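# Stow earphones in chest drawer and close it

## Task

Place the coiled earphones inside the small chest's open drawer, then push the drawer closed, with the chest still standing upright at the end.

## Robot and tools

Robot: two seven-joint arms, left_arm and right_arm, each ending in a parallel gripper. The left_arm fingers can fold: a part held in the outer quarter of the pads, near the tips, is squeezed normally; held deeper toward the palm, the fingers may wrap and pull it in, so narrow parts may slip and wide ones get squeezed more than asked. Its fingertips also fold easily if pushed tip-first into a surface (unless fully closed), so a move can overshoot a surface quietly and ruin the next grasp. The right_arm fingers are rigid. Calibrated bases in the scene frame: left_arm at (+0.005, +0.443, 0) m, quat_wxyz (+1.000, 0, 0, +0.016); right_arm at (-0.029, -0.446, 0) m, quat_wxyz (+1.000, 0, 0, -0.014). A camera stand sits behind the arms.

Frames: the scene frame has its origin at table height, halfway between the nominal bases, +z up, +x out over the table, left_arm on +y (not necessarily the image left). Printed positions and velocities are in this frame. Offsets you send are along each gripper's own Hand target axes: +z is where the fingers point, y is the opening direction. end_effector_position is the point between the closed pads; fingertips extend about 33 mm past it at gaps up to 40 mm, about 9 mm when fully open. Printed poses may be off by a few centimetres.

A row is 18 numbers, each in [-1, 1]: left dx, dy, dz, rx, ry, rz, left gripper position, force_limit, speed, then the same nine for right. Both arms always appear. The six pose numbers are an offset (not a pose) from that arm's Hand target at the start of the action or move; 1.0 equals 0.6 m or 180 degrees; rx, ry, rz form one rotation vector. Repeating an offset moves further. Sending six zeros re-requests the current Hand target. The controller clips each step to 70 mm and 16 degrees from the measured pose, so a gripper may stop short; the next command (even zeros) pursues it again, and if it still rests short, send the gap as an offset. To stop pushing into something, command back past the gripper.

Gripper numbers are absolute commands. position: +1 fully open (140 mm), pads touch near -0.8, -1 closes until blocked. force_limit sets squeeze after a slow close (about 14 N at -1, 40 N at 0, 58 N at +1); speed sets closing rate (about 30 mm/s at -1, 140 at 0, 250 at +1), and faster closes squeeze harder. Both start at +1. To leave a gripper unchanged, resend its last three numbers; 0 is a real command. After closing, check object_status = 2 (0 moving, 1 blocked opening, 2 blocked closing, 3 reached target or pads met). To tighten, raise force_limit and nudge position -1 to -0.98; to loosen, open and close slowly. position_measured is in counts: 3 open, 75 about 100 mm, 139 about 60 mm, 200 about 20 mm, 230 closed.

Tools:
- execute_actions(actions, cameras): actions is a list of actions; each is up to 15 rows at 1/30 s each, a short list holding its final row. Empty list returns images and the scene number. cameras: names, ["all"], or [].
- move(target, speed, blend, blocking, cameras): straight-line path toward one row or a list of up to 15 rows, all offsets from the same starting Hand targets. speed in m/s, 0.002 to 2, default 0.25 (turn rate up to twice that in rad/s, max 2.5). blend in m rounds corners; 0 stops at each. Paths do not avoid obstacles or the other arm; at most 10 s. Result adds a move: line (done, off_target, moving, held, fault) and limits (paced = clipped, held = steps withheld).
- wait(seconds 0 to 10), stop() to brake a move, zoom_image(camera cam_left_wrist or cam_right_wrist, region [x0,y0,x1,y1] up to 504 square), clear_fault(arm), finished_scene(scene = current scene number), which is irreversible.

Results report each gripper's position and quat, Hand target, Tool commands, object_status, joint positions and torques, external torques, flange force (gripper axes, includes held weight and error), step positions, and Wrist depth: 7x7 grid of median distances in mm per wrist camera, '-' when unknown. Cameras: cam_left_wrist and cam_right_wrist, 896x504.

Faults: an arm stops if joint contact torque hits its limit (85 N m for the big joints, 11 N m for forearm roll and both wrist joints), if outside force reaches 85 N (held weight counts), if a joint overruns its range, or moves too fast; clear_fault is then needed, releasing the grip first if it pins the arm. Joint ranges (rad): waist -2.901 to 2.901, shoulder -1.836 to 1.836, upper arm roll -2.901 to 2.901, elbow -3.077 to -0.117 (straight at -0.467), forearm roll -2.876 to 2.876, wrist pitch 0.440 to 4.622, wrist roll -3.051 to 3.051. Large gripper turns can swing the elbow. Long loads, stretched arms or pushing into unreachable poses heat motors; a MOTOR HOT line warns of a lockout lasting 30 to 60 s or more.

Avoid: dropping or flinging the earphones, anything leaving the table, knocking the chest over, slamming the drawer, hard hits on fixed things, gripping hard on a resting part, and any contact between the two grippers or arms. The scene keeps running while you think; loose objects may get nudged occasionally.

Each tool is called after ">>>" as name(argument=value, ...) on one line, values as JSON.

## Session

>>> execute_actions(actions=[])

Scene clock: 0.00 s.
left_arm: end_effector_position=(+0.7704, +0.7153, +0.2962) position_measured=3 object_status=3 end_effector_quat_wxyz=(-0.481, +0.552, -0.582, +0.353) | right_arm: end_effector_position=(+0.0207, -0.7249, +0.1294) position_measured=3 object_status=3 end_effector_quat_wxyz=(-0.448, +0.644, -0.620, +0.000)
Joint positions: left_arm=[0.855 0.508 -0.425 -2.086 0.498 3.807 0.093] | right_arm=[-1.699 0.12 -0.111 -2.351 0.404 1.598 -2.082]
Joint velocities: within noise
Joint torques (N m): no reading
External joint torques (N m): no reading
Flange force (N): no reading
Wrist depth (mm): cam_left_wrist=[2354 2133 2289 2836 2170 - - / 2521 2936 2599 2868 2248 - 297 / 2836 - 3565 1426 2354 - 307 / 3418 131 3283 1194 2627 133 111 / - 107 4159 1620 2495 126 96 / - 94 2170 2836 2627 1934 97 / - - 2332 2151 - 1920 -] | cam_right_wrist=[3274 - - 265 218 - - / 2865 - - - - - - / 2626 - - - - - - / - 139 821 - - 136 - / - 102 1230 - 371 145 98 / - 3453 869 863 335 314 - / - 3763 3551 739 311 300 298]
Hand target: left_arm +0.7704, +0.7153, +0.2962; -0.481, +0.552, -0.582, +0.353 | right_arm +0.0207, -0.7249, +0.1294; -0.448, +0.644, -0.620, +0.000
Tool commands: left_gripper/position=+1.0 left_gripper/force_limit=+1.0 left_gripper/speed=+1.0 right_gripper/position=+1.0 right_gripper/force_limit=+1.0 right_gripper/speed=+1.0

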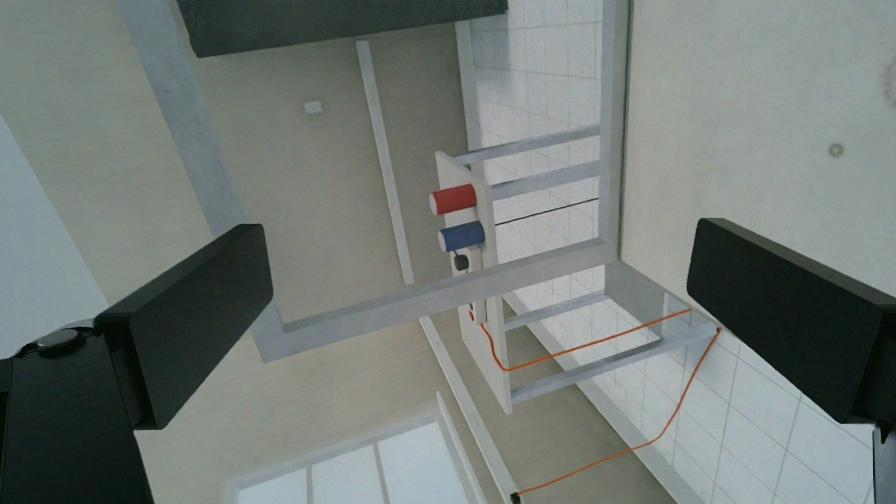

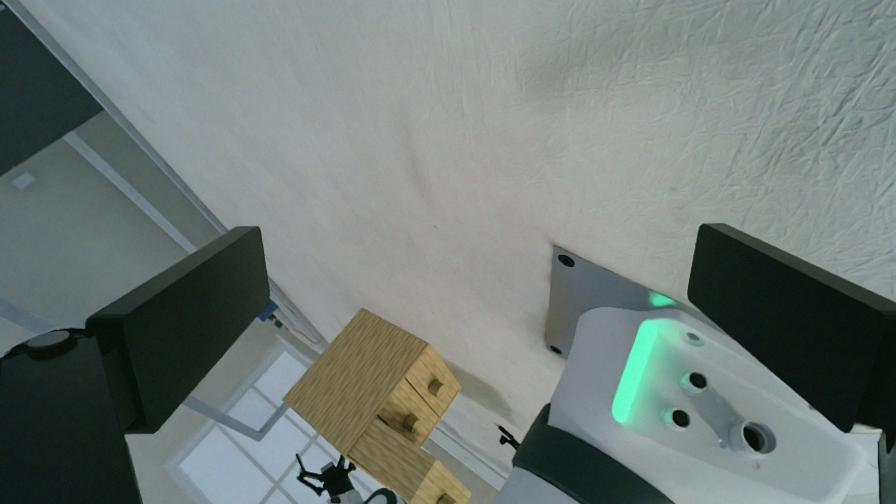

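>>> move(target=[[0.237,-0.136,-0.43,-0.2,0.031,-0.007,1,1,1,-0.1953,-0.5583,-0.0333,-0.16,0,-0.22,1,1,1],[0.4745,-0.2723,-0.8598,-0.4024,0.0618,-0.0145,1,1,1,-0.801,-0.6072,0.298,-0.325,0,-0.449,1,1,1]], speed=0.3, blend=[0.1,0], cameras=["all"])

Scene clock: 107.20 s.
left_arm: end_effector_position=(+0.3511, +0.3512, +0.5501) position_measured=3 object_status=3 end_effector_quat_wxyz=(-0.001, +0.705, -0.709, +0.000) | right_arm: end_effector_position=(+0.3006, -0.3020, +0.4999) position_measured=3 object_status=3 end_effector_quat_wxyz=(+0.002, +1.000, +0.001, +0.001)
Joint positions: left_arm=[-0.234 -0.439 -0.038 -1.643 -0.015 1.207 -0.236] | right_arm=[-1.015 -0.918 0.675 -1.789 0.596 1.079 -1.852]
Joint velocities: left_arm=[0 0 -0.001 0.001 -0.001 0 -0.005] | right_arm=[0 0.002 -0.001 0 0.001 -0.001 0.004]
Joint torques (N m): left_arm=[0.05 -12.27 0.63 21.31 0.46 2.29 -0.07] | right_arm=[-0.62 13.39 -16.97 14.53 0.92 2.33 0.07]
External joint torques (N m): left_arm=[0.09 0.7 0.54 0.66 -0.25 -0.33 -0.07] | right_arm=[-0.7 0.57 -0.14 -0.24 0.12 -0.3 0.07]
Flange force (N): left_arm=[0.3 -3.3 -5.1] | right_arm=[1.4 0.3 -1.3]
Wrist depth (mm): cam_left_wrist=[- - - 609 - - - / - - - 642 655 - 635 / - - 680 648 - 575 377 / 691 135 - - 730 134 341 / - 115 - 770 749 126 96 / - 94 - - - - 97 / - 2170 1934 1950 1821 2012 -] | cam_right_wrist=[365 422 - - - - - / 384 396 578 - - - - / 437 477 - - - - - / 464 139 - 695 - 135 - / - 102 - - 663 135 102 / - 96 - - 572 735 - / - - - - 360 718 -]
Hand target: left_arm +0.3506, +0.3505, +0.5501; +0.000, +0.707, -0.707, +0.000 | right_arm +0.3004, -0.3005, +0.4999; +0.000, +1.000, -0.001, +0.000
Off the commanded pose: left_arm 0.001 m, 0 deg | right_arm 0.001 m, 0 deg.
move: done; limits=paced

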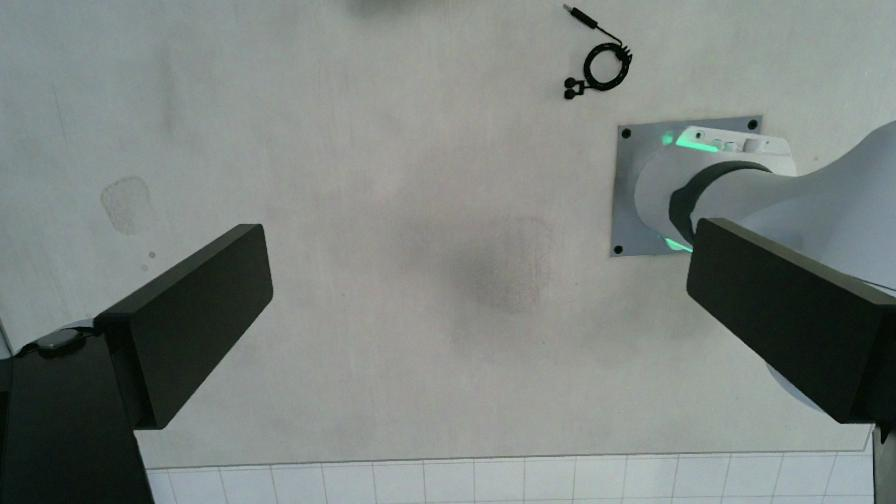

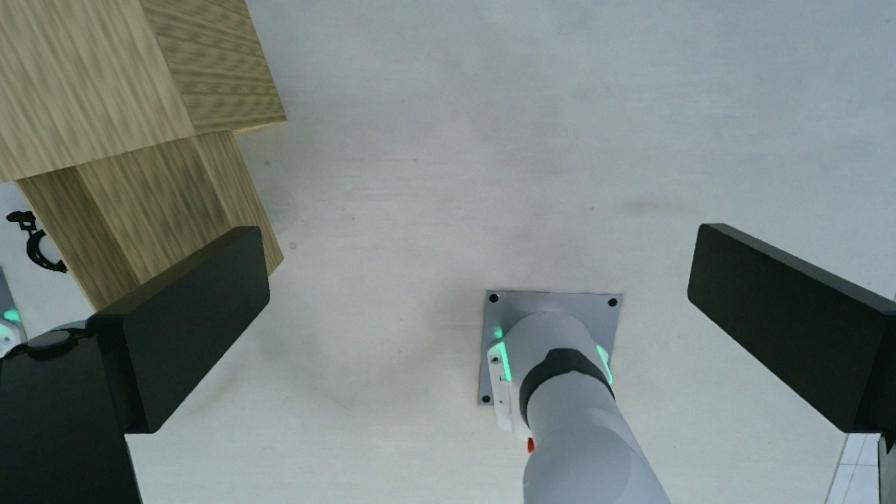

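>>> move(target=[-0.4167,-0.083,0.083,0,0,0,1,1,1,0.083,-0.583,0,0,0,0,1,1,1], speed=0.35, cameras=["all"])

Scene clock: 225.70 s.
left_arm: end_effector_position=(+0.3995, +0.5994, +0.4999) position_measured=3 object_status=3 end_effector_quat_wxyz=(+0.002, +0.708, -0.706, +0.000) | right_arm: end_effector_position=(+0.3505, +0.0505, +0.4987) position_measured=3 object_status=3 end_effector_quat_wxyz=(-0.009, +1.000, +0.003, +0.006)
Joint positions: left_arm=[-0.244 -0.364 0.434 -1.68 0.152 1.347 0.228] | right_arm=[-1.782 -0.819 1.504 -0.504 1.204 0.92 -0.902]
Joint velocities: left_arm=[within noise] | right_arm=[0.001 0.001 -0.001 0.001 -0.001 -0.002 0.007]
Joint torques (N m): left_arm=[-0.61 -13.35 -3.84 22.7 1.08 2.61 0.29] | right_arm=[-0.6 44.16 -9.86 2.87 0.3 2.32 0.11]
External joint torques (N m): left_arm=[-0.64 0.29 1.25 0.74 0.35 0.06 0.29] | right_arm=[-0.63 0.94 0.28 -0.13 -0.37 -0.37 0.12]
Flange force (N): left_arm=[-3.5 -3.8 -3.6] | right_arm=[0.0 0.0 0.0]
Wrist depth (mm): cam_left_wrist=[- - - - - 555 484 / - - - 609 - - 604 / - - - - 652 - - / - 124 - - - 134 646 / - 107 719 - 711 126 97 / - 1733 1745 1782 1745 1795 97 / - 1821 1876 1821 1808 1905 -] | cam_right_wrist=[- - - 353 356 - - / - - - 371 369 - - / - - - 390 389 - - / - 128 - 495 486 135 - / - 109 - 512 501 128 102 / - 593 - - - - - / - 541 - - - 788 -]
Hand target: left_arm +0.4004, +0.6005, +0.5004; +0.000, +0.707, -0.707, +0.000 | right_arm +0.3511, +0.0492, +0.4999; +0.000, +1.000, -0.001, +0.000
Off the commanded pose: left_arm 0.001 m, 0 deg | right_arm 0.002 m, 1 deg.
elbow stopped short (right arm): the move would have taken joint 4 (elbow) straighter than the controller allows.
move: done

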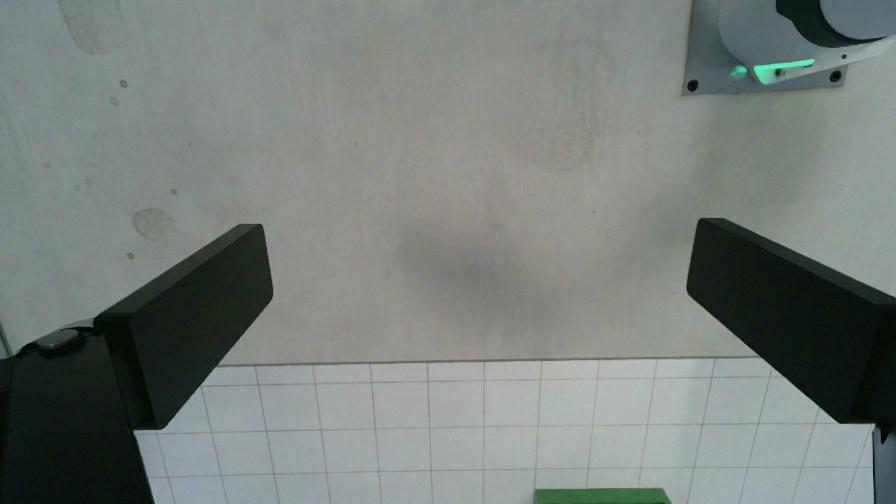

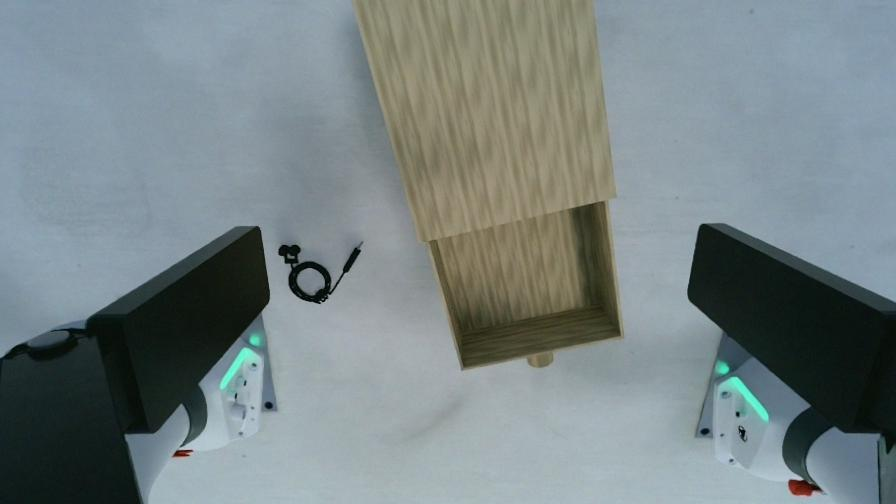

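>>> move(target=[0,0,0,0,0,0,1,1,1,-0.3617,-0.365,0.283,0,0,0,1,1,1], speed=0.3, cameras=["cam_right_wrist"])

Scene clock: 284.53 s.
left_arm: end_effector_position=(+0.3995, +0.5994, +0.4999) position_measured=3 object_status=3 end_effector_quat_wxyz=(+0.002, +0.708, -0.706, +0.000) | right_arm: end_effector_position=(+0.1359, +0.2687, +0.3293) position_measured=3 object_status=3 end_effector_quat_wxyz=(-0.003, +1.000, +0.001, +0.003)
Joint positions: left_arm=[-0.244 -0.364 0.434 -1.68 0.152 1.347 0.228] | right_arm=[-1.396 -1.106 1.535 -0.555 1.338 1.171 -0.469]
Joint velocities: left_arm=[within noise] | right_arm=[0 -0.001 0 0 0 0 0.008]
Joint torques (N m): left_arm=[-0.57 -13.32 -3.94 22.74 1.06 2.62 0.32] | right_arm=[-0.62 53.19 -13.13 2.32 0.84 2.23 0.1]
External joint torques (N m): left_arm=[-0.58 0.6 1.22 0.6 0.34 0.05 0.32] | right_arm=[-0.77 0.99 0.11 -0.18 0.13 -0.39 0.1]
Flange force (N): left_arm=[-3.7 -4.4 -3.5] | right_arm=[0.0 0.0 0.0]
Wrist depth (mm): cam_left_wrist=[560 551 582 - 624 567 475 / - - 589 563 633 - 593 / - - - 589 621 619 665 / 676 125 669 - - 134 112 / - 107 687 - - 125 96 / - 1721 1782 1808 1745 1795 97 / - 1862 1905 1890 1905 1862 -] | cam_right_wrist=[- - - - 422 - 248 / - - - - - - 257 / - - - - - 460 262 / 487 127 424 - - 145 - / - 110 391 - - 128 102 / - 197 517 533 - - - / - 180 227 - - - -]
Hand target: left_arm +0.4004, +0.6005, +0.5004; +0.000, +0.707, -0.707, +0.000 | right_arm +0.1346, +0.2687, +0.3302; +0.000, +1.000, -0.001, +0.000
Off the commanded pose: left_arm 0.001 m, 0 deg | right_arm 0.002 m, 1 deg.
move: done
Images, in order (width x height): cam_right_wrist 896x504.

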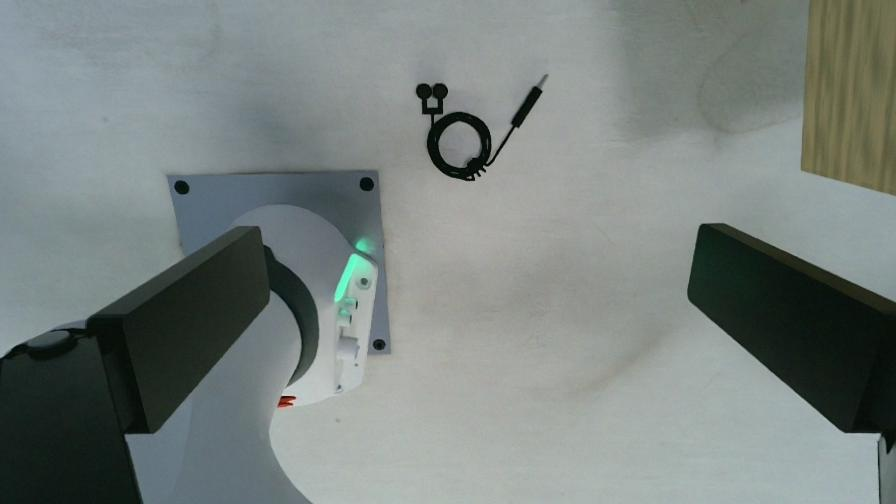

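>>> zoom_image(camera="cam_right_wrist", region=[390, 60, 570, 200])

Scaled by 2.800 from the camera's 896x504 image, which has a finer 1280x720 frame.

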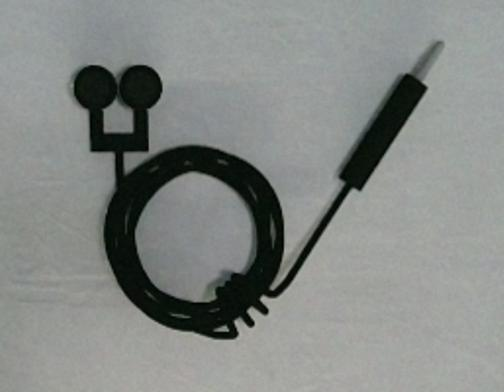

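>>> move(target=[0,0,0,0,0,0,1,1,1,0.001,-0.0483,0.3,0,0,0,-0.5,-1,0], speed=0.2, cameras=["cam_right_wrist"])

>>> zoom_image(camera="cam_right_wrist", region=[300, 60, 600, 320])

Scene clock: 403.50 s.
left_arm: end_effector_position=(+0.3995, +0.5994, +0.4999) position_measured=3 object_status=3 end_effector_quat_wxyz=(+0.002, +0.708, -0.706, +0.000) | right_arm: end_effector_position=(+0.1352, +0.2961, +0.1491) position_measured=192 object_status=3 end_effector_quat_wxyz=(+0.003, +1.000, -0.004, +0.001)
Joint positions: left_arm=[-0.244 -0.364 0.434 -1.68 0.152 1.347 0.228] | right_arm=[-1.158 -1.352 1.555 -0.987 1.391 1.434 -0.607]
Joint velocities: left_arm=[within noise] | right_arm=[0 -0.001 0.001 0 -0.001 0.003 -0.005]
Joint torques (N m): left_arm=[-0.58 -13.29 -3.88 22.78 1.06 2.62 0.38] | right_arm=[-0.1 52.68 -23.98 2.5 0.8 2.68 -0.26]
External joint torques (N m): left_arm=[-0.55 0.39 1.31 0.78 0.34 0.06 0.38] | right_arm=[0 0.62 -0.45 -0.7 0.05 0.07 -0.26]
Flange force (N): left_arm=[-3.9 -4.3 -3.9] | right_arm=[-1.3 7.9 0.6]
Wrist depth (mm): cam_left_wrist=[- 579 - - - 567 469 / 603 - 597 597 - 603 598 / 638 650 598 582 624 - 638 / - 124 - - - 134 111 / - 114 - 678 686 126 96 / - 1686 1733 1808 1745 1782 97 / - 1876 1835 1821 1876 1890 -] | cam_right_wrist=[- 244 - - - - - / - - - - - - - / - - - - - - - / 283 286 286 - 120 - - / 296 273 87 91 98 - - / - - - - - - - / - - - - - - -]
Hand target: left_arm +0.4004, +0.6005, +0.5004; +0.000, +0.707, -0.707, +0.000 | right_arm +0.1352, +0.2977, +0.1502; +0.000, +1.000, -0.001, +0.000
Off the commanded pose: left_arm 0.001 m, 0 deg | right_arm 0.002 m, 1 deg.
move: done
Images, in order (width x height): cam_right_wrist 896x504.

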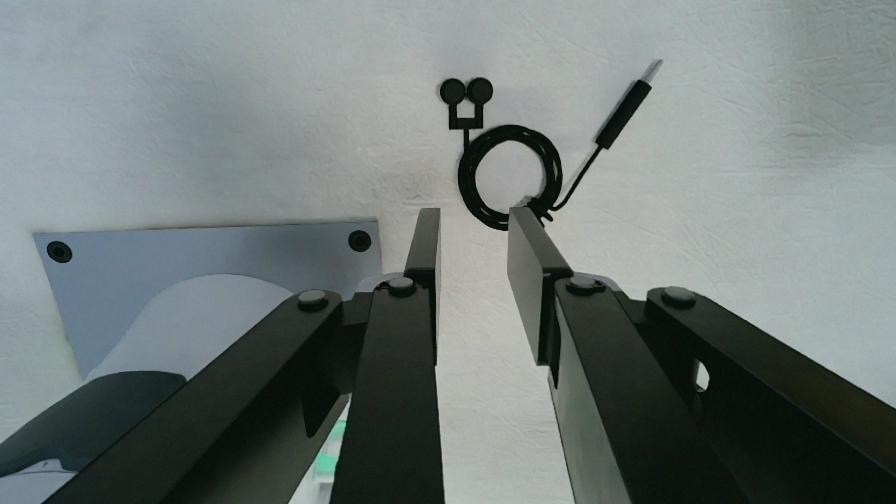

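Scaled by 1.680 from the camera's 896x504 image, which has a finer 1280x720 frame.

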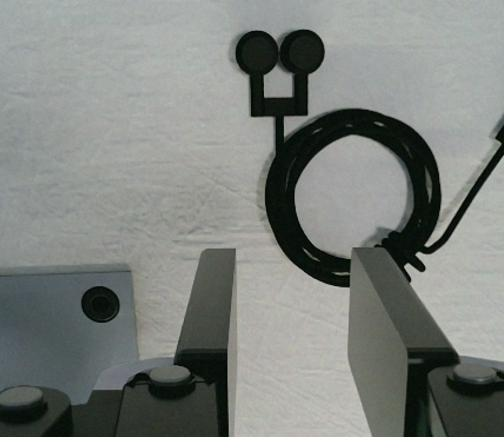

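>>> move(target=[0,0,0,0,0,0,1,1,1,0.0608,0.1543,0.1,0,0,0.1867,-0.5,-1,0], speed=0.2, cameras=["cam_right_wrist"])

>>> zoom_image(camera="cam_right_wrist", region=[350, 100, 600, 300])

Scene clock: 456.50 s.
left_arm: end_effector_position=(+0.3995, +0.5994, +0.4999) position_measured=3 object_status=3 end_effector_quat_wxyz=(+0.002, +0.708, -0.706, +0.000) | right_arm: end_effector_position=(+0.1714, +0.2039, +0.0899) position_measured=192 object_status=3 end_effector_quat_wxyz=(+0.002, +0.958, -0.287, +0.000)
Joint positions: left_arm=[-0.244 -0.364 0.434 -1.68 0.152 1.347 0.228] | right_arm=[-0.897 -1.434 1.527 -1.553 1.432 1.521 -0.331]
Joint velocities: left_arm=[within noise] | right_arm=[-0.002 0 0 0 0.001 0 0.006]
Joint torques (N m): left_arm=[-0.57 -13.33 -3.88 22.72 1.06 2.64 0.35] | right_arm=[0.36 40.62 -32.37 1.69 0.75 2.69 0.13]
External joint torques (N m): left_arm=[-0.53 0.32 1.31 0.75 0.35 0.08 0.35] | right_arm=[0.08 -0.56 -1.04 -1.42 -0.02 0.1 0.13]
Flange force (N): left_arm=[-3.8 -3.9 -3.6] | right_arm=[1.7 7.2 0.4]
Wrist depth (mm): cam_left_wrist=[- - - - - 563 449 / - - - 597 - - 591 / 637 646 652 - 607 - - / 625 131 645 686 673 134 113 / - 107 - 664 - 125 96 / - 1709 1808 1745 1757 1757 97 / - 1890 1905 1905 1934 1905 -] | cam_right_wrist=[- - - - 197 - - / - - - - - - - / - - - - 213 - - / - - 223 - 119 - - / - - 87 99 98 - 243 / - - - - - - - / - - - - - - -]
Hand target: left_arm +0.4004, +0.6005, +0.5004; +0.000, +0.707, -0.707, +0.000 | right_arm +0.1714, +0.2051, +0.0902; +0.000, +0.957, -0.290, +0.000
Off the commanded pose: left_arm 0.001 m, 0 deg | right_arm 0.001 m, 0 deg.
move: done
Images, in order (width x height): cam_right_wrist 896x504.

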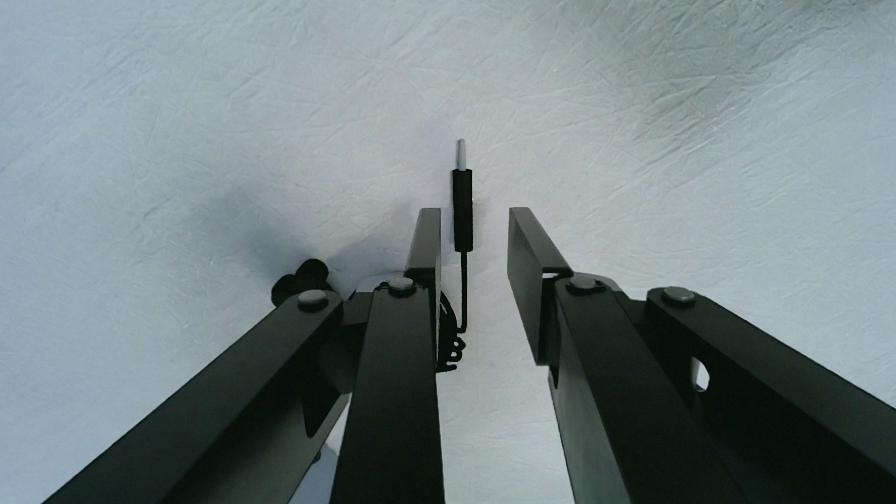

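Scaled by 2.016 from the camera's 896x504 image, which has a finer 1280x720 frame.

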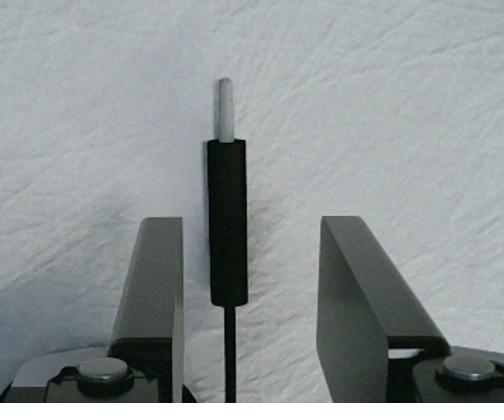

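>>> move(target=[0,0,0,0,0,0,1,1,1,-0.0045,-0.005,0.0703,0,0,0,-0.5,-1,0], speed=0.1, cameras=["cam_right_wrist"])

>>> zoom_image(camera="cam_right_wrist", region=[380, 120, 580, 280])

Scene clock: 482.50 s.
left_arm: end_effector_position=(+0.3995, +0.5994, +0.4999) position_measured=3 object_status=3 end_effector_quat_wxyz=(+0.002, +0.708, -0.706, +0.000) | right_arm: end_effector_position=(+0.1701, +0.2071, +0.0475) position_measured=192 object_status=3 end_effector_quat_wxyz=(+0.003, +0.958, -0.288, +0.000)
Joint positions: left_arm=[-0.244 -0.364 0.434 -1.68 0.152 1.347 0.228] | right_arm=[-0.898 -1.48 1.578 -1.556 1.476 1.572 -0.327]
Joint velocities: left_arm=[within noise] | right_arm=[-0.001 -0.001 -0.001 0 -0.001 0.003 0.001]
Joint torques (N m): left_arm=[-0.55 -13.25 -3.95 22.7 1.08 2.62 0.37] | right_arm=[-0.56 41.25 -32.46 1.55 0.9 2.71 0.15]
External joint torques (N m): left_arm=[-0.59 0.53 1.15 0.64 0.35 0.06 0.37] | right_arm=[-0.69 -0.36 -0.85 -0.74 0.13 0.11 0.15]
Flange force (N): left_arm=[-3.6 -4.2 -3.6] | right_arm=[1.1 1.1 -0.2]
Wrist depth (mm): cam_left_wrist=[567 552 - - - 556 470 / 594 613 587 - - - - / - 601 - 640 - 643 - / - 124 745 658 - 134 - / - 107 - - - 126 96 / - 1757 1795 1835 1770 1782 97 / - 1934 1890 1876 1876 1890 -] | cam_right_wrist=[- - - - - - - / - - 165 - - - - / 174 177 175 - - - - / - - - 120 120 - - / - - 87 91 98 - 196 / - - - - - - - / - - - - - - -]
Hand target: left_arm +0.4004, +0.6005, +0.5004; +0.000, +0.707, -0.707, +0.000 | right_arm +0.1708, +0.2091, +0.0480; +0.000, +0.957, -0.290, +0.000
Off the commanded pose: left_arm 0.001 m, 0 deg | right_arm 0.002 m, 0 deg.
move: done
Images, in order (width x height): cam_right_wrist 896x504.

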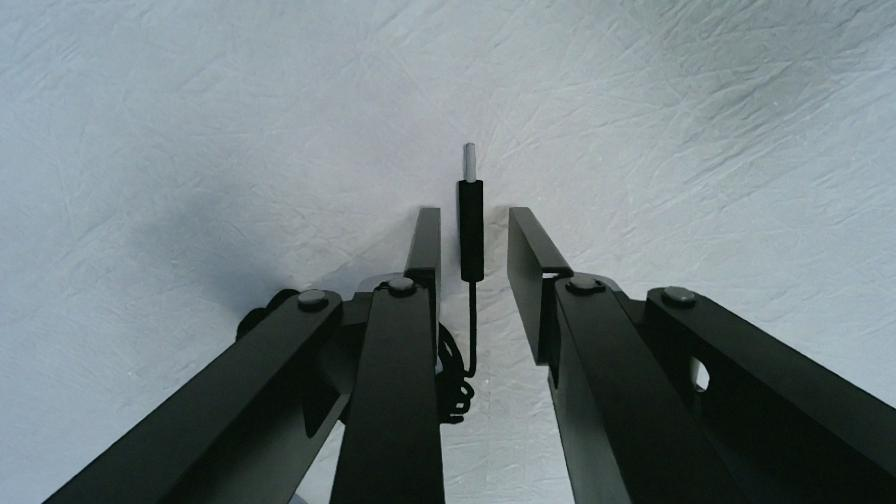

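Scaled by 2.520 from the camera's 896x504 image, which has a finer 1280x720 frame.

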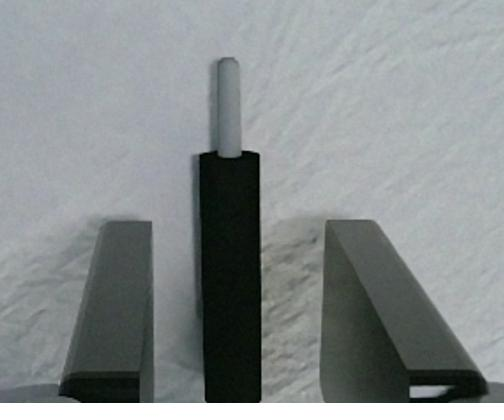

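>>> move(target=[0,0,0,0,0,0,1,1,1,0,-0.0018,0.0175,0,0,0,-0.5,-1,0], speed=0.05, cameras=["cam_right_wrist"])

>>> zoom_image(camera="cam_right_wrist", region=[380, 120, 580, 280])

Scene clock: 496.97 s.
left_arm: end_effector_position=(+0.3995, +0.5994, +0.4999) position_measured=3 object_status=3 end_effector_quat_wxyz=(+0.002, +0.708, -0.706, +0.000) | right_arm: end_effector_position=(+0.1707, +0.2080, +0.0396) position_measured=192 object_status=3 end_effector_quat_wxyz=(+0.002, +0.958, -0.288, +0.000)
Joint positions: left_arm=[-0.244 -0.364 0.434 -1.68 0.152 1.347 0.228] | right_arm=[-0.901 -1.488 1.589 -1.554 1.484 1.583 -0.327]
Joint torques (N m): left_arm=[-0.62 -13.34 -3.89 22.68 1.05 2.6 0.28] | right_arm=[-0.88 39.61 -30.42 1.95 1.34 3.24 0.18]
External joint torques (N m): left_arm=[-0.67 0.23 1.17 0.76 0.32 0.05 0.28] | right_arm=[-0.96 -2.07 1.21 -0.21 0.59 0.64 0.18]
Flange force (N): left_arm=[-3.3 -3.6 -3.6] | right_arm=[0.3 -2.9 5.1]
Wrist depth (mm): cam_left_wrist=[- - - - - 556 487 / - - - - - - - / - 643 - 629 - 629 629 / 657 135 - - - 134 - / - 107 - - - 126 96 / - 1709 1757 1709 1709 1808 97 / - 1876 1795 1835 1848 1890 -] | cam_right_wrist=[- - - - - - - / - - - - - - - / - - - - - - - / - - - - 120 - - / - - 87 92 98 - - / - - - - - - - / - - - - - - -]
Hand target: left_arm +0.4004, +0.6005, +0.5004; +0.000, +0.707, -0.707, +0.000 | right_arm +0.1714, +0.2100, +0.0375; +0.000, +0.957, -0.290, +0.000
Off the commanded pose: left_arm 0.001 m, 0 deg | right_arm 0.003 m, 0 deg.
move: done
Images, in order (width x height): cam_right_wrist 896x504.

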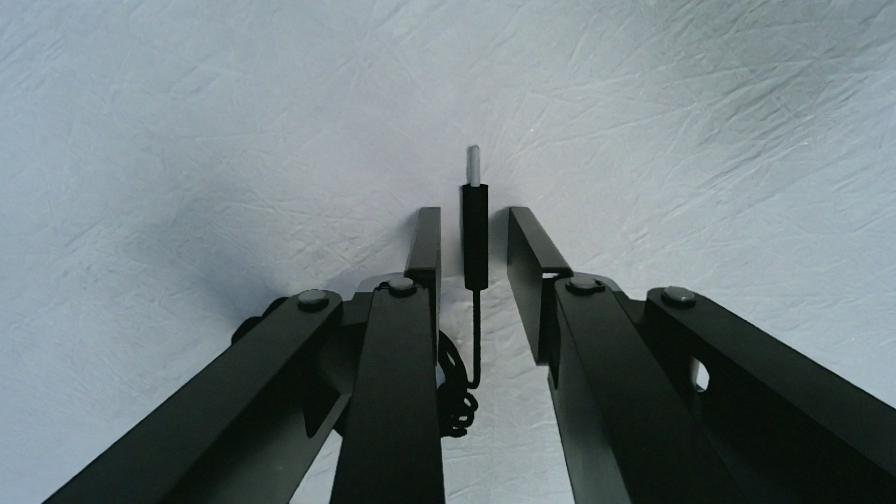

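Scaled by 2.520 from the camera's 896x504 image, which has a finer 1280x720 frame.

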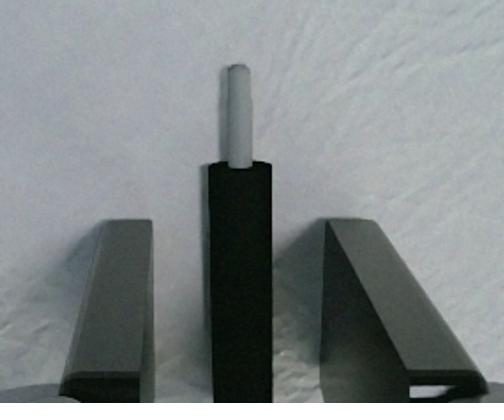

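>>> move(target=[[0,0,0,0,0,0,1,1,1,0,0,-0.0052,0,0,0,-0.5,-1,0],[0,0,0,0,0,0,1,1,1,0,0,-0.0052,0,0,0,-1,-1,-1]], speed=0.05, cameras=["cam_right_wrist"])

Scene clock: 506.13 s.
left_arm: end_effector_position=(+0.3995, +0.5994, +0.4999) position_measured=3 object_status=3 end_effector_quat_wxyz=(+0.002, +0.708, -0.706, +0.000) | right_arm: end_effector_position=(+0.1710, +0.2084, +0.0399) position_measured=218 object_status=0 end_effector_quat_wxyz=(+0.002, +0.958, -0.288, +0.000)
Joint positions: left_arm=[-0.244 -0.364 0.434 -1.68 0.152 1.347 0.228] | right_arm=[-0.902 -1.488 1.588 -1.553 1.484 1.584 -0.326]
Joint torques (N m): left_arm=[-0.53 -13.31 -3.88 22.73 1.06 2.61 0.36] | right_arm=[-0.53 41.52 -32.49 1.69 0.6 2.55 0.18]
External joint torques (N m): left_arm=[-0.51 0.29 1.27 0.77 0.33 0.04 0.36] | right_arm=[-0.8 -0.17 -0.96 -0.58 -0.17 -0.04 0.18]
Flange force (N): left_arm=[-3.7 -3.9 -3.8] | right_arm=[0.9 0.0 -1.1]
Wrist depth (mm): cam_left_wrist=[- - - - - 563 468 / - 604 - - - - - / - - 642 - - - 624 / 655 124 655 703 643 134 113 / - 107 721 - - 126 96 / - 1745 1782 1757 1782 1757 97 / - 1890 1890 1905 1876 1862 -] | cam_right_wrist=[- - - - - - - / - - - - - - - / - - - - - - - / - - - 132 - - - / - - 87 92 91 - - / - - - - - - - / - - - - - - -]
Hand target: left_arm +0.4004, +0.6005, +0.5004; +0.000, +0.707, -0.707, +0.000 | right_arm +0.1714, +0.2100, +0.0406; +0.000, +0.957, -0.290, +0.000
Off the commanded pose: left_arm 0.001 m, 0 deg | right_arm 0.002 m, 0 deg.
move: done
Images, in order (width x height): cam_right_wrist 896x504.

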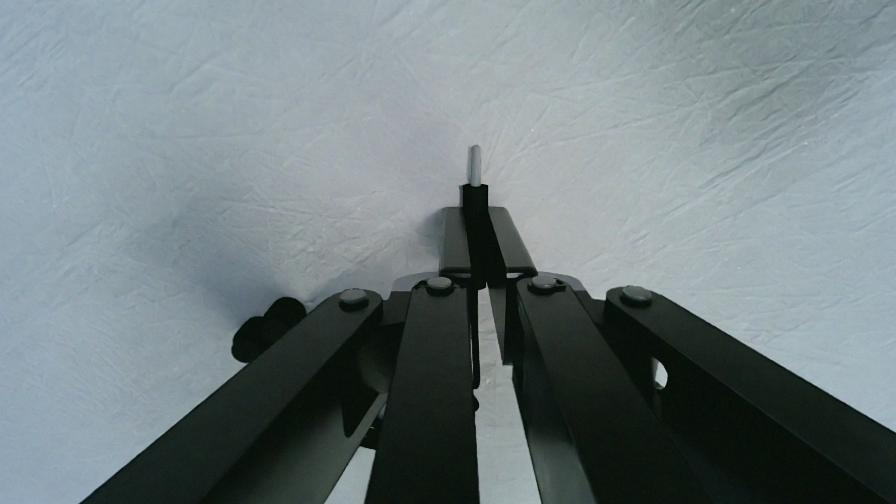

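>>> wait(seconds=0.7)

>>> move(target=[0,0,0,0,0,0,1,1,1,0,0,-0.1,0,0,0,-1,-1,-1], speed=0.08, cameras=["cam_right_wrist"])

Scene clock: 523.00 s.
left_arm: end_effector_position=(+0.3995, +0.5994, +0.4999) position_measured=3 object_status=3 end_effector_quat_wxyz=(+0.002, +0.708, -0.706, +0.000) | right_arm: end_effector_position=(+0.1710, +0.2084, +0.0399) position_measured=218 object_status=2 end_effector_quat_wxyz=(+0.002, +0.958, -0.288, +0.000)
Joint positions: left_arm=[-0.244 -0.364 0.434 -1.68 0.152 1.347 0.228] | right_arm=[-0.902 -1.488 1.588 -1.553 1.484 1.584 -0.326]
Joint torques (N m): left_arm=[-0.56 -13.4 -3.93 22.68 1.09 2.62 0.34] | right_arm=[-0.53 41.49 -32.5 1.65 0.6 2.54 0.13]
External joint torques (N m): left_arm=[-0.56 0.29 1.2 0.67 0.36 0.05 0.33] | right_arm=[-0.63 -0.1 -1.03 -0.54 -0.16 -0.05 0.13]
Flange force (N): left_arm=[-3.5 -3.5 -3.3] | right_arm=[0.9 0.5 -1.3]
Wrist depth (mm): cam_left_wrist=[- - - 576 568 567 484 / - - - - 618 - 597 / - 648 610 - 664 - 613 / - 124 - - 669 134 - / - 107 - - 686 125 96 / - 1745 1782 1745 1795 1757 97 / - 1862 1890 1920 1890 1835 -] | cam_right_wrist=[- - - - - - - / - - - - - 160 161 / - - - - - - - / - - - 132 - - - / 186 - 87 92 91 - - / - - - - - - - / - - - - - - -]
Hand target: left_arm +0.4004, +0.6005, +0.5004; +0.000, +0.707, -0.707, +0.000 | right_arm +0.1714, +0.2100, +0.0406; +0.000, +0.957, -0.290, +0.000
Tool commands: left_gripper/position=+1.0 left_gripper/force_limit=+1.0 left_gripper/speed=+1.0 right_gripper/position=-1.0 right_gripper/force_limit=-1.0 right_gripper/speed=-1.0
Off the commanded pose: left_arm 0.001 m, 0 deg | right_arm 0.002 m, 0 deg.
wait: 0.70 s; at rest from the start

Scene clock: 524.37 s.
left_arm: end_effector_position=(+0.3995, +0.5994, +0.4999) position_measured=3 object_status=3 end_effector_quat_wxyz=(+0.002, +0.708, -0.706, +0.000) | right_arm: end_effector_position=(+0.1710, +0.2113, +0.1004) position_measured=218 object_status=2 end_effector_quat_wxyz=(-0.002, +0.958, -0.288, -0.001)
Joint positions: left_arm=[-0.244 -0.364 0.434 -1.68 0.152 1.347 0.228] | right_arm=[-0.909 -1.423 1.517 -1.526 1.429 1.514 -0.317]
Joint velocities: left_arm=[within noise] | right_arm=[0.001 0 0 0 0.001 -0.004 0.002]
Joint torques (N m): left_arm=[-0.52 -13.3 -3.93 22.72 1.08 2.63 0.32] | right_arm=[-0.6 41.54 -32.13 2.7 0.39 2.27 0.22]
External joint torques (N m): left_arm=[-0.56 0.54 1.18 0.62 0.35 0.06 0.32] | right_arm=[-0.75 -0.08 -1.13 -0.46 -0.39 -0.33 0.22]
Flange force (N): left_arm=[-3.6 -4.2 -3.5] | right_arm=[0.7 0.0 -1.9]
Wrist depth (mm): cam_left_wrist=[565 - 562 - 548 558 466 / - - 619 - - 586 638 / - - 607 635 691 - - / - 124 - 664 657 134 676 / - 107 - - 747 126 96 / - 1733 1757 1795 1782 1835 97 / - 1890 1848 2045 1862 1862 -] | cam_right_wrist=[- - - - - - - / - - - - 217 - - / - - - - - - - / 241 - - 132 - - - / - - 87 92 91 - - / - - - - - - - / - - - - - - -]
Hand target: left_arm +0.4004, +0.6005, +0.5004; +0.000, +0.707, -0.707, +0.000 | right_arm +0.1714, +0.2099, +0.1006; +0.000, +0.957, -0.290, +0.000
Off the commanded pose: left_arm 0.001 m, 0 deg | right_arm 0.001 m, 0 deg.
move: done
Images, in order (width x height): cam_right_wrist 896x504.

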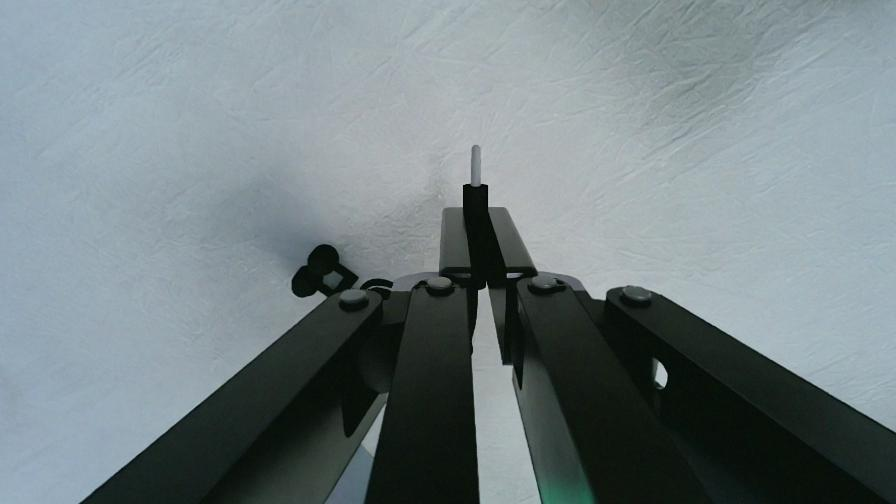

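>>> move(target=[0,0,0,0,0,0,1,1,1,0,0,-0.4833,0,0,0,-1,-1,-1], speed=0.15, cameras=["cam_right_wrist"])

>>> zoom_image(camera="cam_right_wrist", region=[280, 120, 680, 420])

Scene clock: 538.50 s.
left_arm: end_effector_position=(+0.3995, +0.5994, +0.4999) position_measured=3 object_status=3 end_effector_quat_wxyz=(+0.002, +0.708, -0.706, +0.000) | right_arm: end_effector_position=(+0.1726, +0.2101, +0.3898) position_measured=218 object_status=2 end_effector_quat_wxyz=(+0.000, +0.958, -0.288, +0.002)
Joint positions: left_arm=[-0.244 -0.364 0.434 -1.68 0.152 1.347 0.228] | right_arm=[-1.297 -1.026 1.416 -0.766 1.263 1.089 -0.057]
Joint velocities: left_arm=[within noise] | right_arm=[-0.001 0.001 0 -0.002 0 0 0.006]
Joint torques (N m): left_arm=[-0.48 -13.31 -3.98 22.66 1.06 2.61 0.33] | right_arm=[-0.58 48.03 -16.86 3.19 0.55 2.2 0.11]
External joint torques (N m): left_arm=[-0.54 0.41 1.09 0.67 0.32 0.05 0.33] | right_arm=[-0.59 1.05 -0.09 -0.17 -0.1 -0.38 0.11]
Flange force (N): left_arm=[-3.4 -3.9 -3.5] | right_arm=[0.0 0.0 0.0]
Wrist depth (mm): cam_left_wrist=[- 576 - - 574 566 469 / 596 598 - - 593 - 604 / - - 607 632 607 - - / - 124 - - - 134 - / - 115 - - - 126 96 / - 1745 1770 1795 1795 1848 97 / - 1890 1876 1890 1876 1876 -] | cam_right_wrist=[- - - - 471 297 - / 509 452 - - - - - / - - - - - 519 523 / - - - 132 - - - / - - 87 92 91 - - / - - - - - - - / - - - - - - -]
Hand target: left_arm +0.4004, +0.6005, +0.5004; +0.000, +0.707, -0.707, +0.000 | right_arm +0.1715, +0.2099, +0.3906; +0.000, +0.957, -0.290, +0.000
Off the commanded pose: left_arm 0.001 m, 0 deg | right_arm 0.001 m, 0 deg.
move: done
Images, in order (width x height): cam_right_wrist 896x504.

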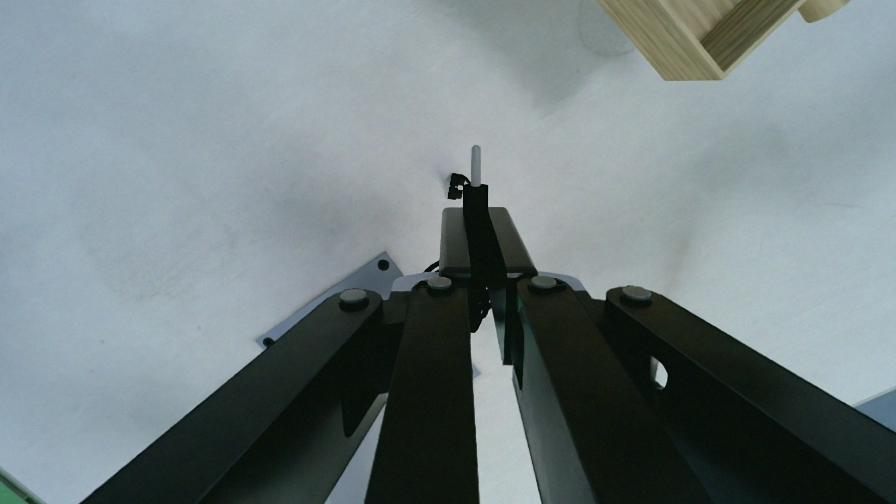

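Scaled by 1.260 from the camera's 896x504 image, which has a finer 1280x720 frame.

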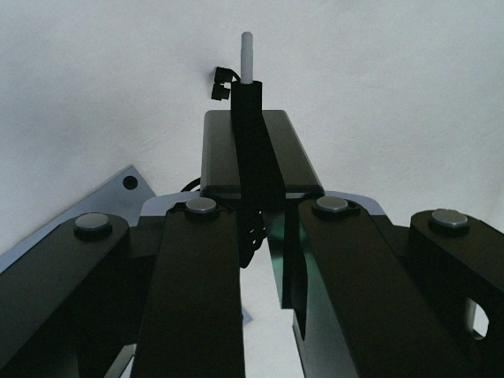

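>>> move(target=[[0,0,0,0,0,0,1,1,1,0.02,0.015,-0.0657,0,0,-0.03,-1,-1,-1],[0,0,0,0,0,0,1,1,1,0.2552,0.1902,-0.0657,0,0,-0.26,-1,-1,-1]], speed=0.15, blend=[0.03,0], cameras=["cam_right_wrist"])

>>> zoom_image(camera="cam_right_wrist", region=[280, 60, 680, 420])

Scene clock: 614.47 s.
left_arm: end_effector_position=(+0.3995, +0.5994, +0.4999) position_measured=3 object_status=3 end_effector_quat_wxyz=(+0.002, +0.708, -0.706, +0.000) | right_arm: end_effector_position=(+0.2342, +0.0309, +0.4296) position_measured=218 object_status=2 end_effector_quat_wxyz=(+0.000, +0.994, +0.111, -0.002)
Joint positions: left_arm=[-0.244 -0.364 0.434 -1.68 0.152 1.347 0.228] | right_arm=[-0.851 -0.868 1.173 -1.479 0.853 1.207 -1.294]
Joint velocities: left_arm=[within noise] | right_arm=[0 0 -0.001 0 0.001 0 -0.007]
Joint torques (N m): left_arm=[-0.54 -13.31 -3.91 22.8 1.08 2.63 0.34] | right_arm=[0.38 26.38 -23.33 11.57 0.46 2.76 -0.15]
External joint torques (N m): left_arm=[-0.68 0.64 1.09 0.63 0.34 0.05 0.34] | right_arm=[0.38 0.79 -1.14 -1.07 -0.34 0.12 -0.15]
Flange force (N): left_arm=[-3.5 -4.5 -3.7] | right_arm=[-6.0 6.8 3.7]
Wrist depth (mm): cam_left_wrist=[570 557 571 - 544 565 481 / 606 616 596 - - - 601 / 635 625 - 610 - - 637 / 646 125 - 658 640 134 114 / - 115 - - - 126 96 / - 1721 1745 1782 1835 1770 97 / - 1862 1890 1890 1848 1848 -] | cam_right_wrist=[- - - 297 297 306 536 / - - - 381 381 - - / - - - 395 401 - - / 488 597 - 132 409 - - / 504 - 87 92 91 - 626 / - - - - - - - / - - - - - - -]
Hand target: left_arm +0.4004, +0.6005, +0.5004; +0.000, +0.707, -0.707, +0.000 | right_arm +0.2355, +0.0300, +0.4300; +0.000, +0.994, +0.114, +0.000
Off the commanded pose: left_arm 0.001 m, 0 deg | right_arm 0.002 m, 0 deg.
move: done; blend cut to 0.0235 m at target 1
Images, in order (width x height): cam_right_wrist 896x504.

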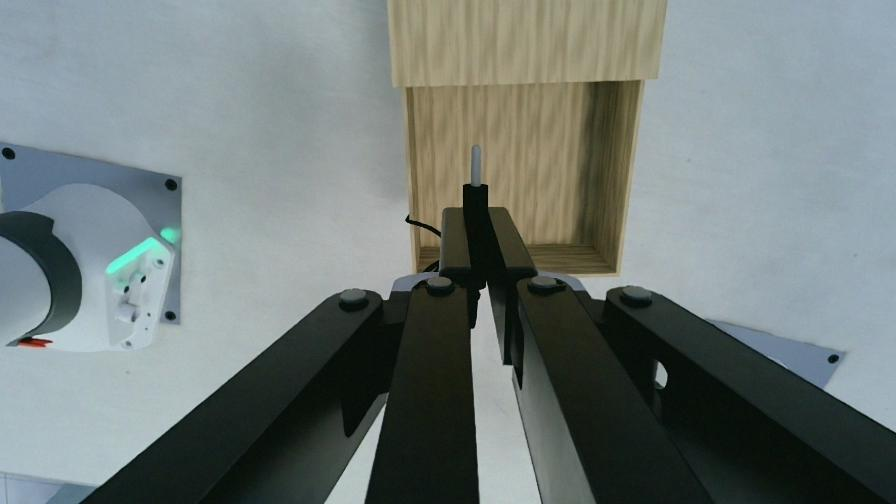

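Scaled by 1.260 from the camera's 896x504 image, which has a finer 1280x720 frame.

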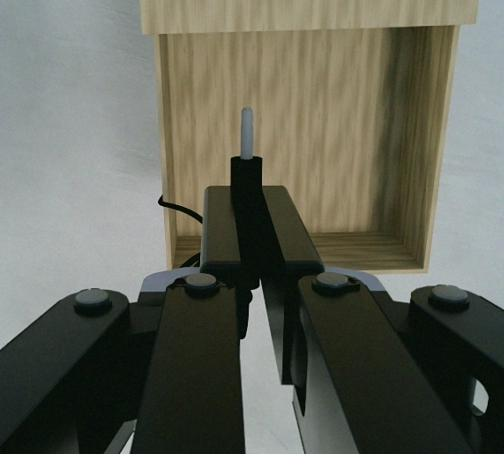

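>>> move(target=[[0,0,0,0,0,0,1,1,1,0,0.0417,0.01,0,0,0,-1,-1,-1],[0,0,0,0,0,0,1,1,1,0,0.0417,0.158,0,0,0,-1,-1,-1]], speed=0.1, blend=[0.02,0], cameras=["cam_right_wrist"])

>>> zoom_image(camera="cam_right_wrist", region=[240, 0, 740, 400])

Scene clock: 644.13 s.
left_arm: end_effector_position=(+0.3995, +0.5994, +0.4999) position_measured=3 object_status=3 end_effector_quat_wxyz=(+0.002, +0.708, -0.706, +0.000) | right_arm: end_effector_position=(+0.2411, +0.0041, +0.3355) position_measured=218 object_status=2 end_effector_quat_wxyz=(+0.002, +0.994, +0.110, +0.000)
Joint positions: left_arm=[-0.244 -0.364 0.434 -1.68 0.152 1.347 0.228] | right_arm=[-0.718 -0.99 1.163 -1.827 0.891 1.386 -1.411]
Joint velocities: left_arm=[within noise] | right_arm=[0.001 0 0.001 0.001 0 0.004 -0.006]
Joint torques (N m): left_arm=[-0.57 -13.31 -3.92 22.72 1.06 2.62 0.33] | right_arm=[0.4 23.03 -25.83 12.56 0.86 2.77 -0.28]
External joint torques (N m): left_arm=[-0.53 0.28 1.25 0.78 0.34 0.07 0.33] | right_arm=[0.53 0.58 -0.41 -0.99 0.04 0.12 -0.28]
Flange force (N): left_arm=[-3.7 -3.9 -3.7] | right_arm=[-3.8 4.1 2.2]
Wrist depth (mm): cam_left_wrist=[590 - - - - 537 469 / - - - - 598 603 - / - - - 660 - 622 - / 673 124 - - 642 134 - / - 107 - - - 126 97 / - 1782 1745 1795 1745 1821 97 / - 2029 1876 1876 1862 1905 -] | cam_right_wrist=[- - 212 213 213 214 - / - - 291 293 290 - - / - - 287 309 309 - - / 479 - - 133 324 - - / 479 - 87 92 91 - - / 492 - - - - - - / - - - - - - -]
Hand target: left_arm +0.4004, +0.6005, +0.5004; +0.000, +0.707, -0.707, +0.000 | right_arm +0.2411, +0.0056, +0.3352; +0.000, +0.994, +0.114, +0.000
Off the commanded pose: left_arm 0.001 m, 0 deg | right_arm 0.002 m, 1 deg.
move: done; blend cut to 0.0129 m at target 1
Images, in order (width x height): cam_right_wrist 896x504.

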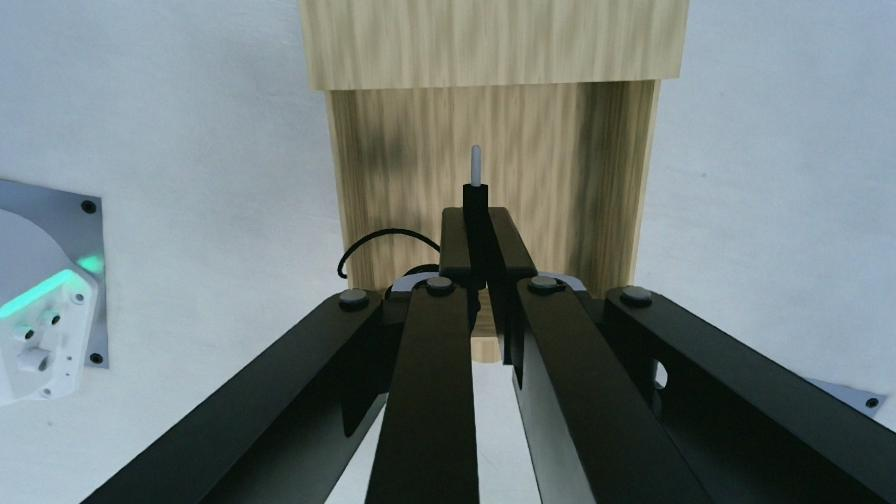

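Scaled by 1.008 from the camera's 896x504 image, which has a finer 1280x720 frame.

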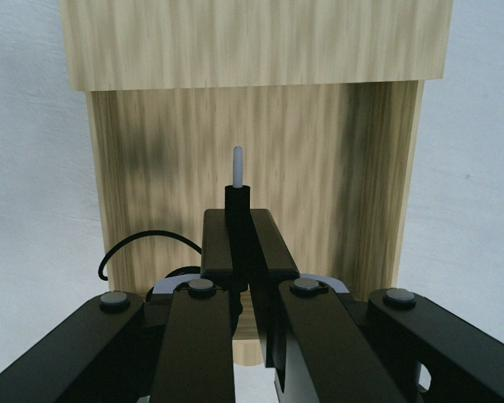

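>>> move(target=[0.45,0.2,0.067,0,0.333,0,1,1,1,0,0,0,0,0,0,-1,-1,-1], speed=0.35, cameras=["cam_left_wrist"])

>>> zoom_image(camera="cam_left_wrist", region=[240, 0, 740, 350])

Scene clock: 674.93 s.
left_arm: end_effector_position=(+0.2800, +0.3313, +0.4598) position_measured=3 object_status=3 end_effector_quat_wxyz=(+0.354, +0.614, -0.612, +0.351) | right_arm: end_effector_position=(+0.2413, +0.0043, +0.3355) position_measured=218 object_status=2 end_effector_quat_wxyz=(+0.002, +0.994, +0.111, +0.000)
Joint positions: left_arm=[-0.189 -0.891 0.505 -2.488 -0.644 1.488 0.141] | right_arm=[-0.718 -0.99 1.163 -1.827 0.891 1.387 -1.412]
Joint velocities: left_arm=[-0.001 -0.001 0 0.001 0 0.004 0.001] | right_arm=[within noise]
Joint torques (N m): left_arm=[-0.48 -0.9 -7.42 22.17 -2.25 1.16 0.37] | right_arm=[0.4 23.24 -25.9 12.58 0.79 2.77 -0.19]
External joint torques (N m): left_arm=[-0.47 -0.77 1.34 -0.18 -0.31 0.19 0.35] | right_arm=[0.45 0.94 -0.61 -0.99 -0.04 0.13 -0.19]
Flange force (N): left_arm=[-2.1 0.7 -0.5] | right_arm=[-3.6 4.1 1.5]
Wrist depth (mm): cam_left_wrist=[- - - 424 797 2399 1531 / 2423 - - 593 898 1010 1610 / 792 861 511 583 625 921 1522 / 728 124 455 490 540 134 112 / - 107 540 574 - 126 96 / - 99 613 - 604 578 97 / - - - - 536 551 -] | cam_right_wrist=[- - 212 213 213 214 - / - - 290 293 292 - - / - 469 285 308 309 - - / 474 - - 132 322 - - / 476 - 87 92 91 - - / 538 - - - - - - / - - - - - - -]
Hand target: left_arm +0.2803, +0.3306, +0.4601; +0.353, +0.613, -0.613, +0.353 | right_arm +0.2411, +0.0056, +0.3352; +0.000, +0.994, +0.114, +0.000
Off the commanded pose: left_arm 0.001 m, 0 deg | right_arm 0.001 m, 0 deg.
move: done
Images, in order (width x height): cam_left_wrist 896x504.

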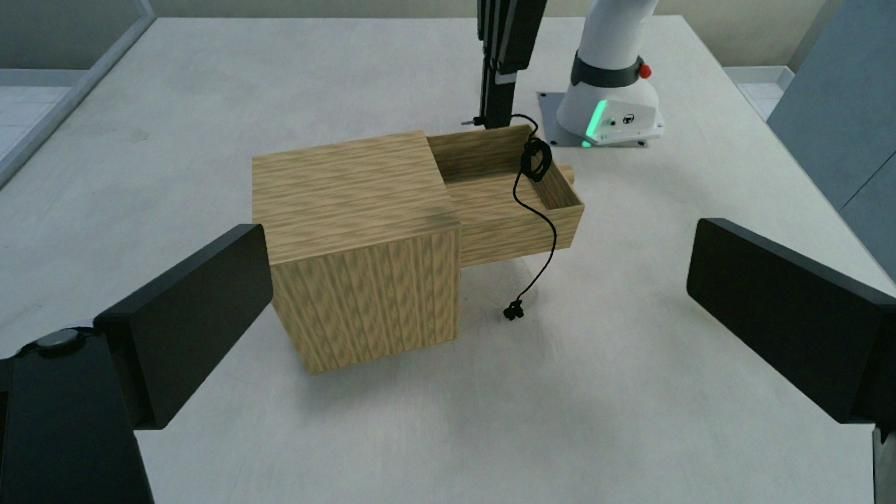

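Scaled by 1.008 from the camera's 896x504 image, which has a finer 1280x720 frame.

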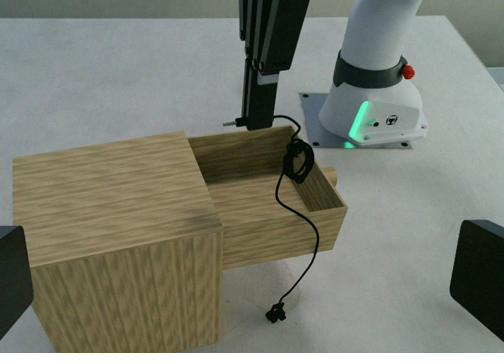

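>>> zoom_image(camera="cam_left_wrist", region=[430, 90, 630, 340])

Scaled by 2.016 from the camera's 896x504 image, which has a finer 1280x720 frame.

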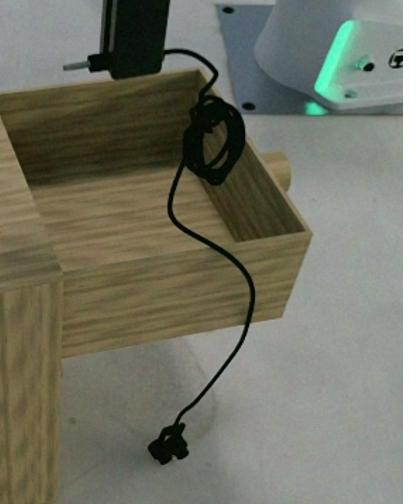

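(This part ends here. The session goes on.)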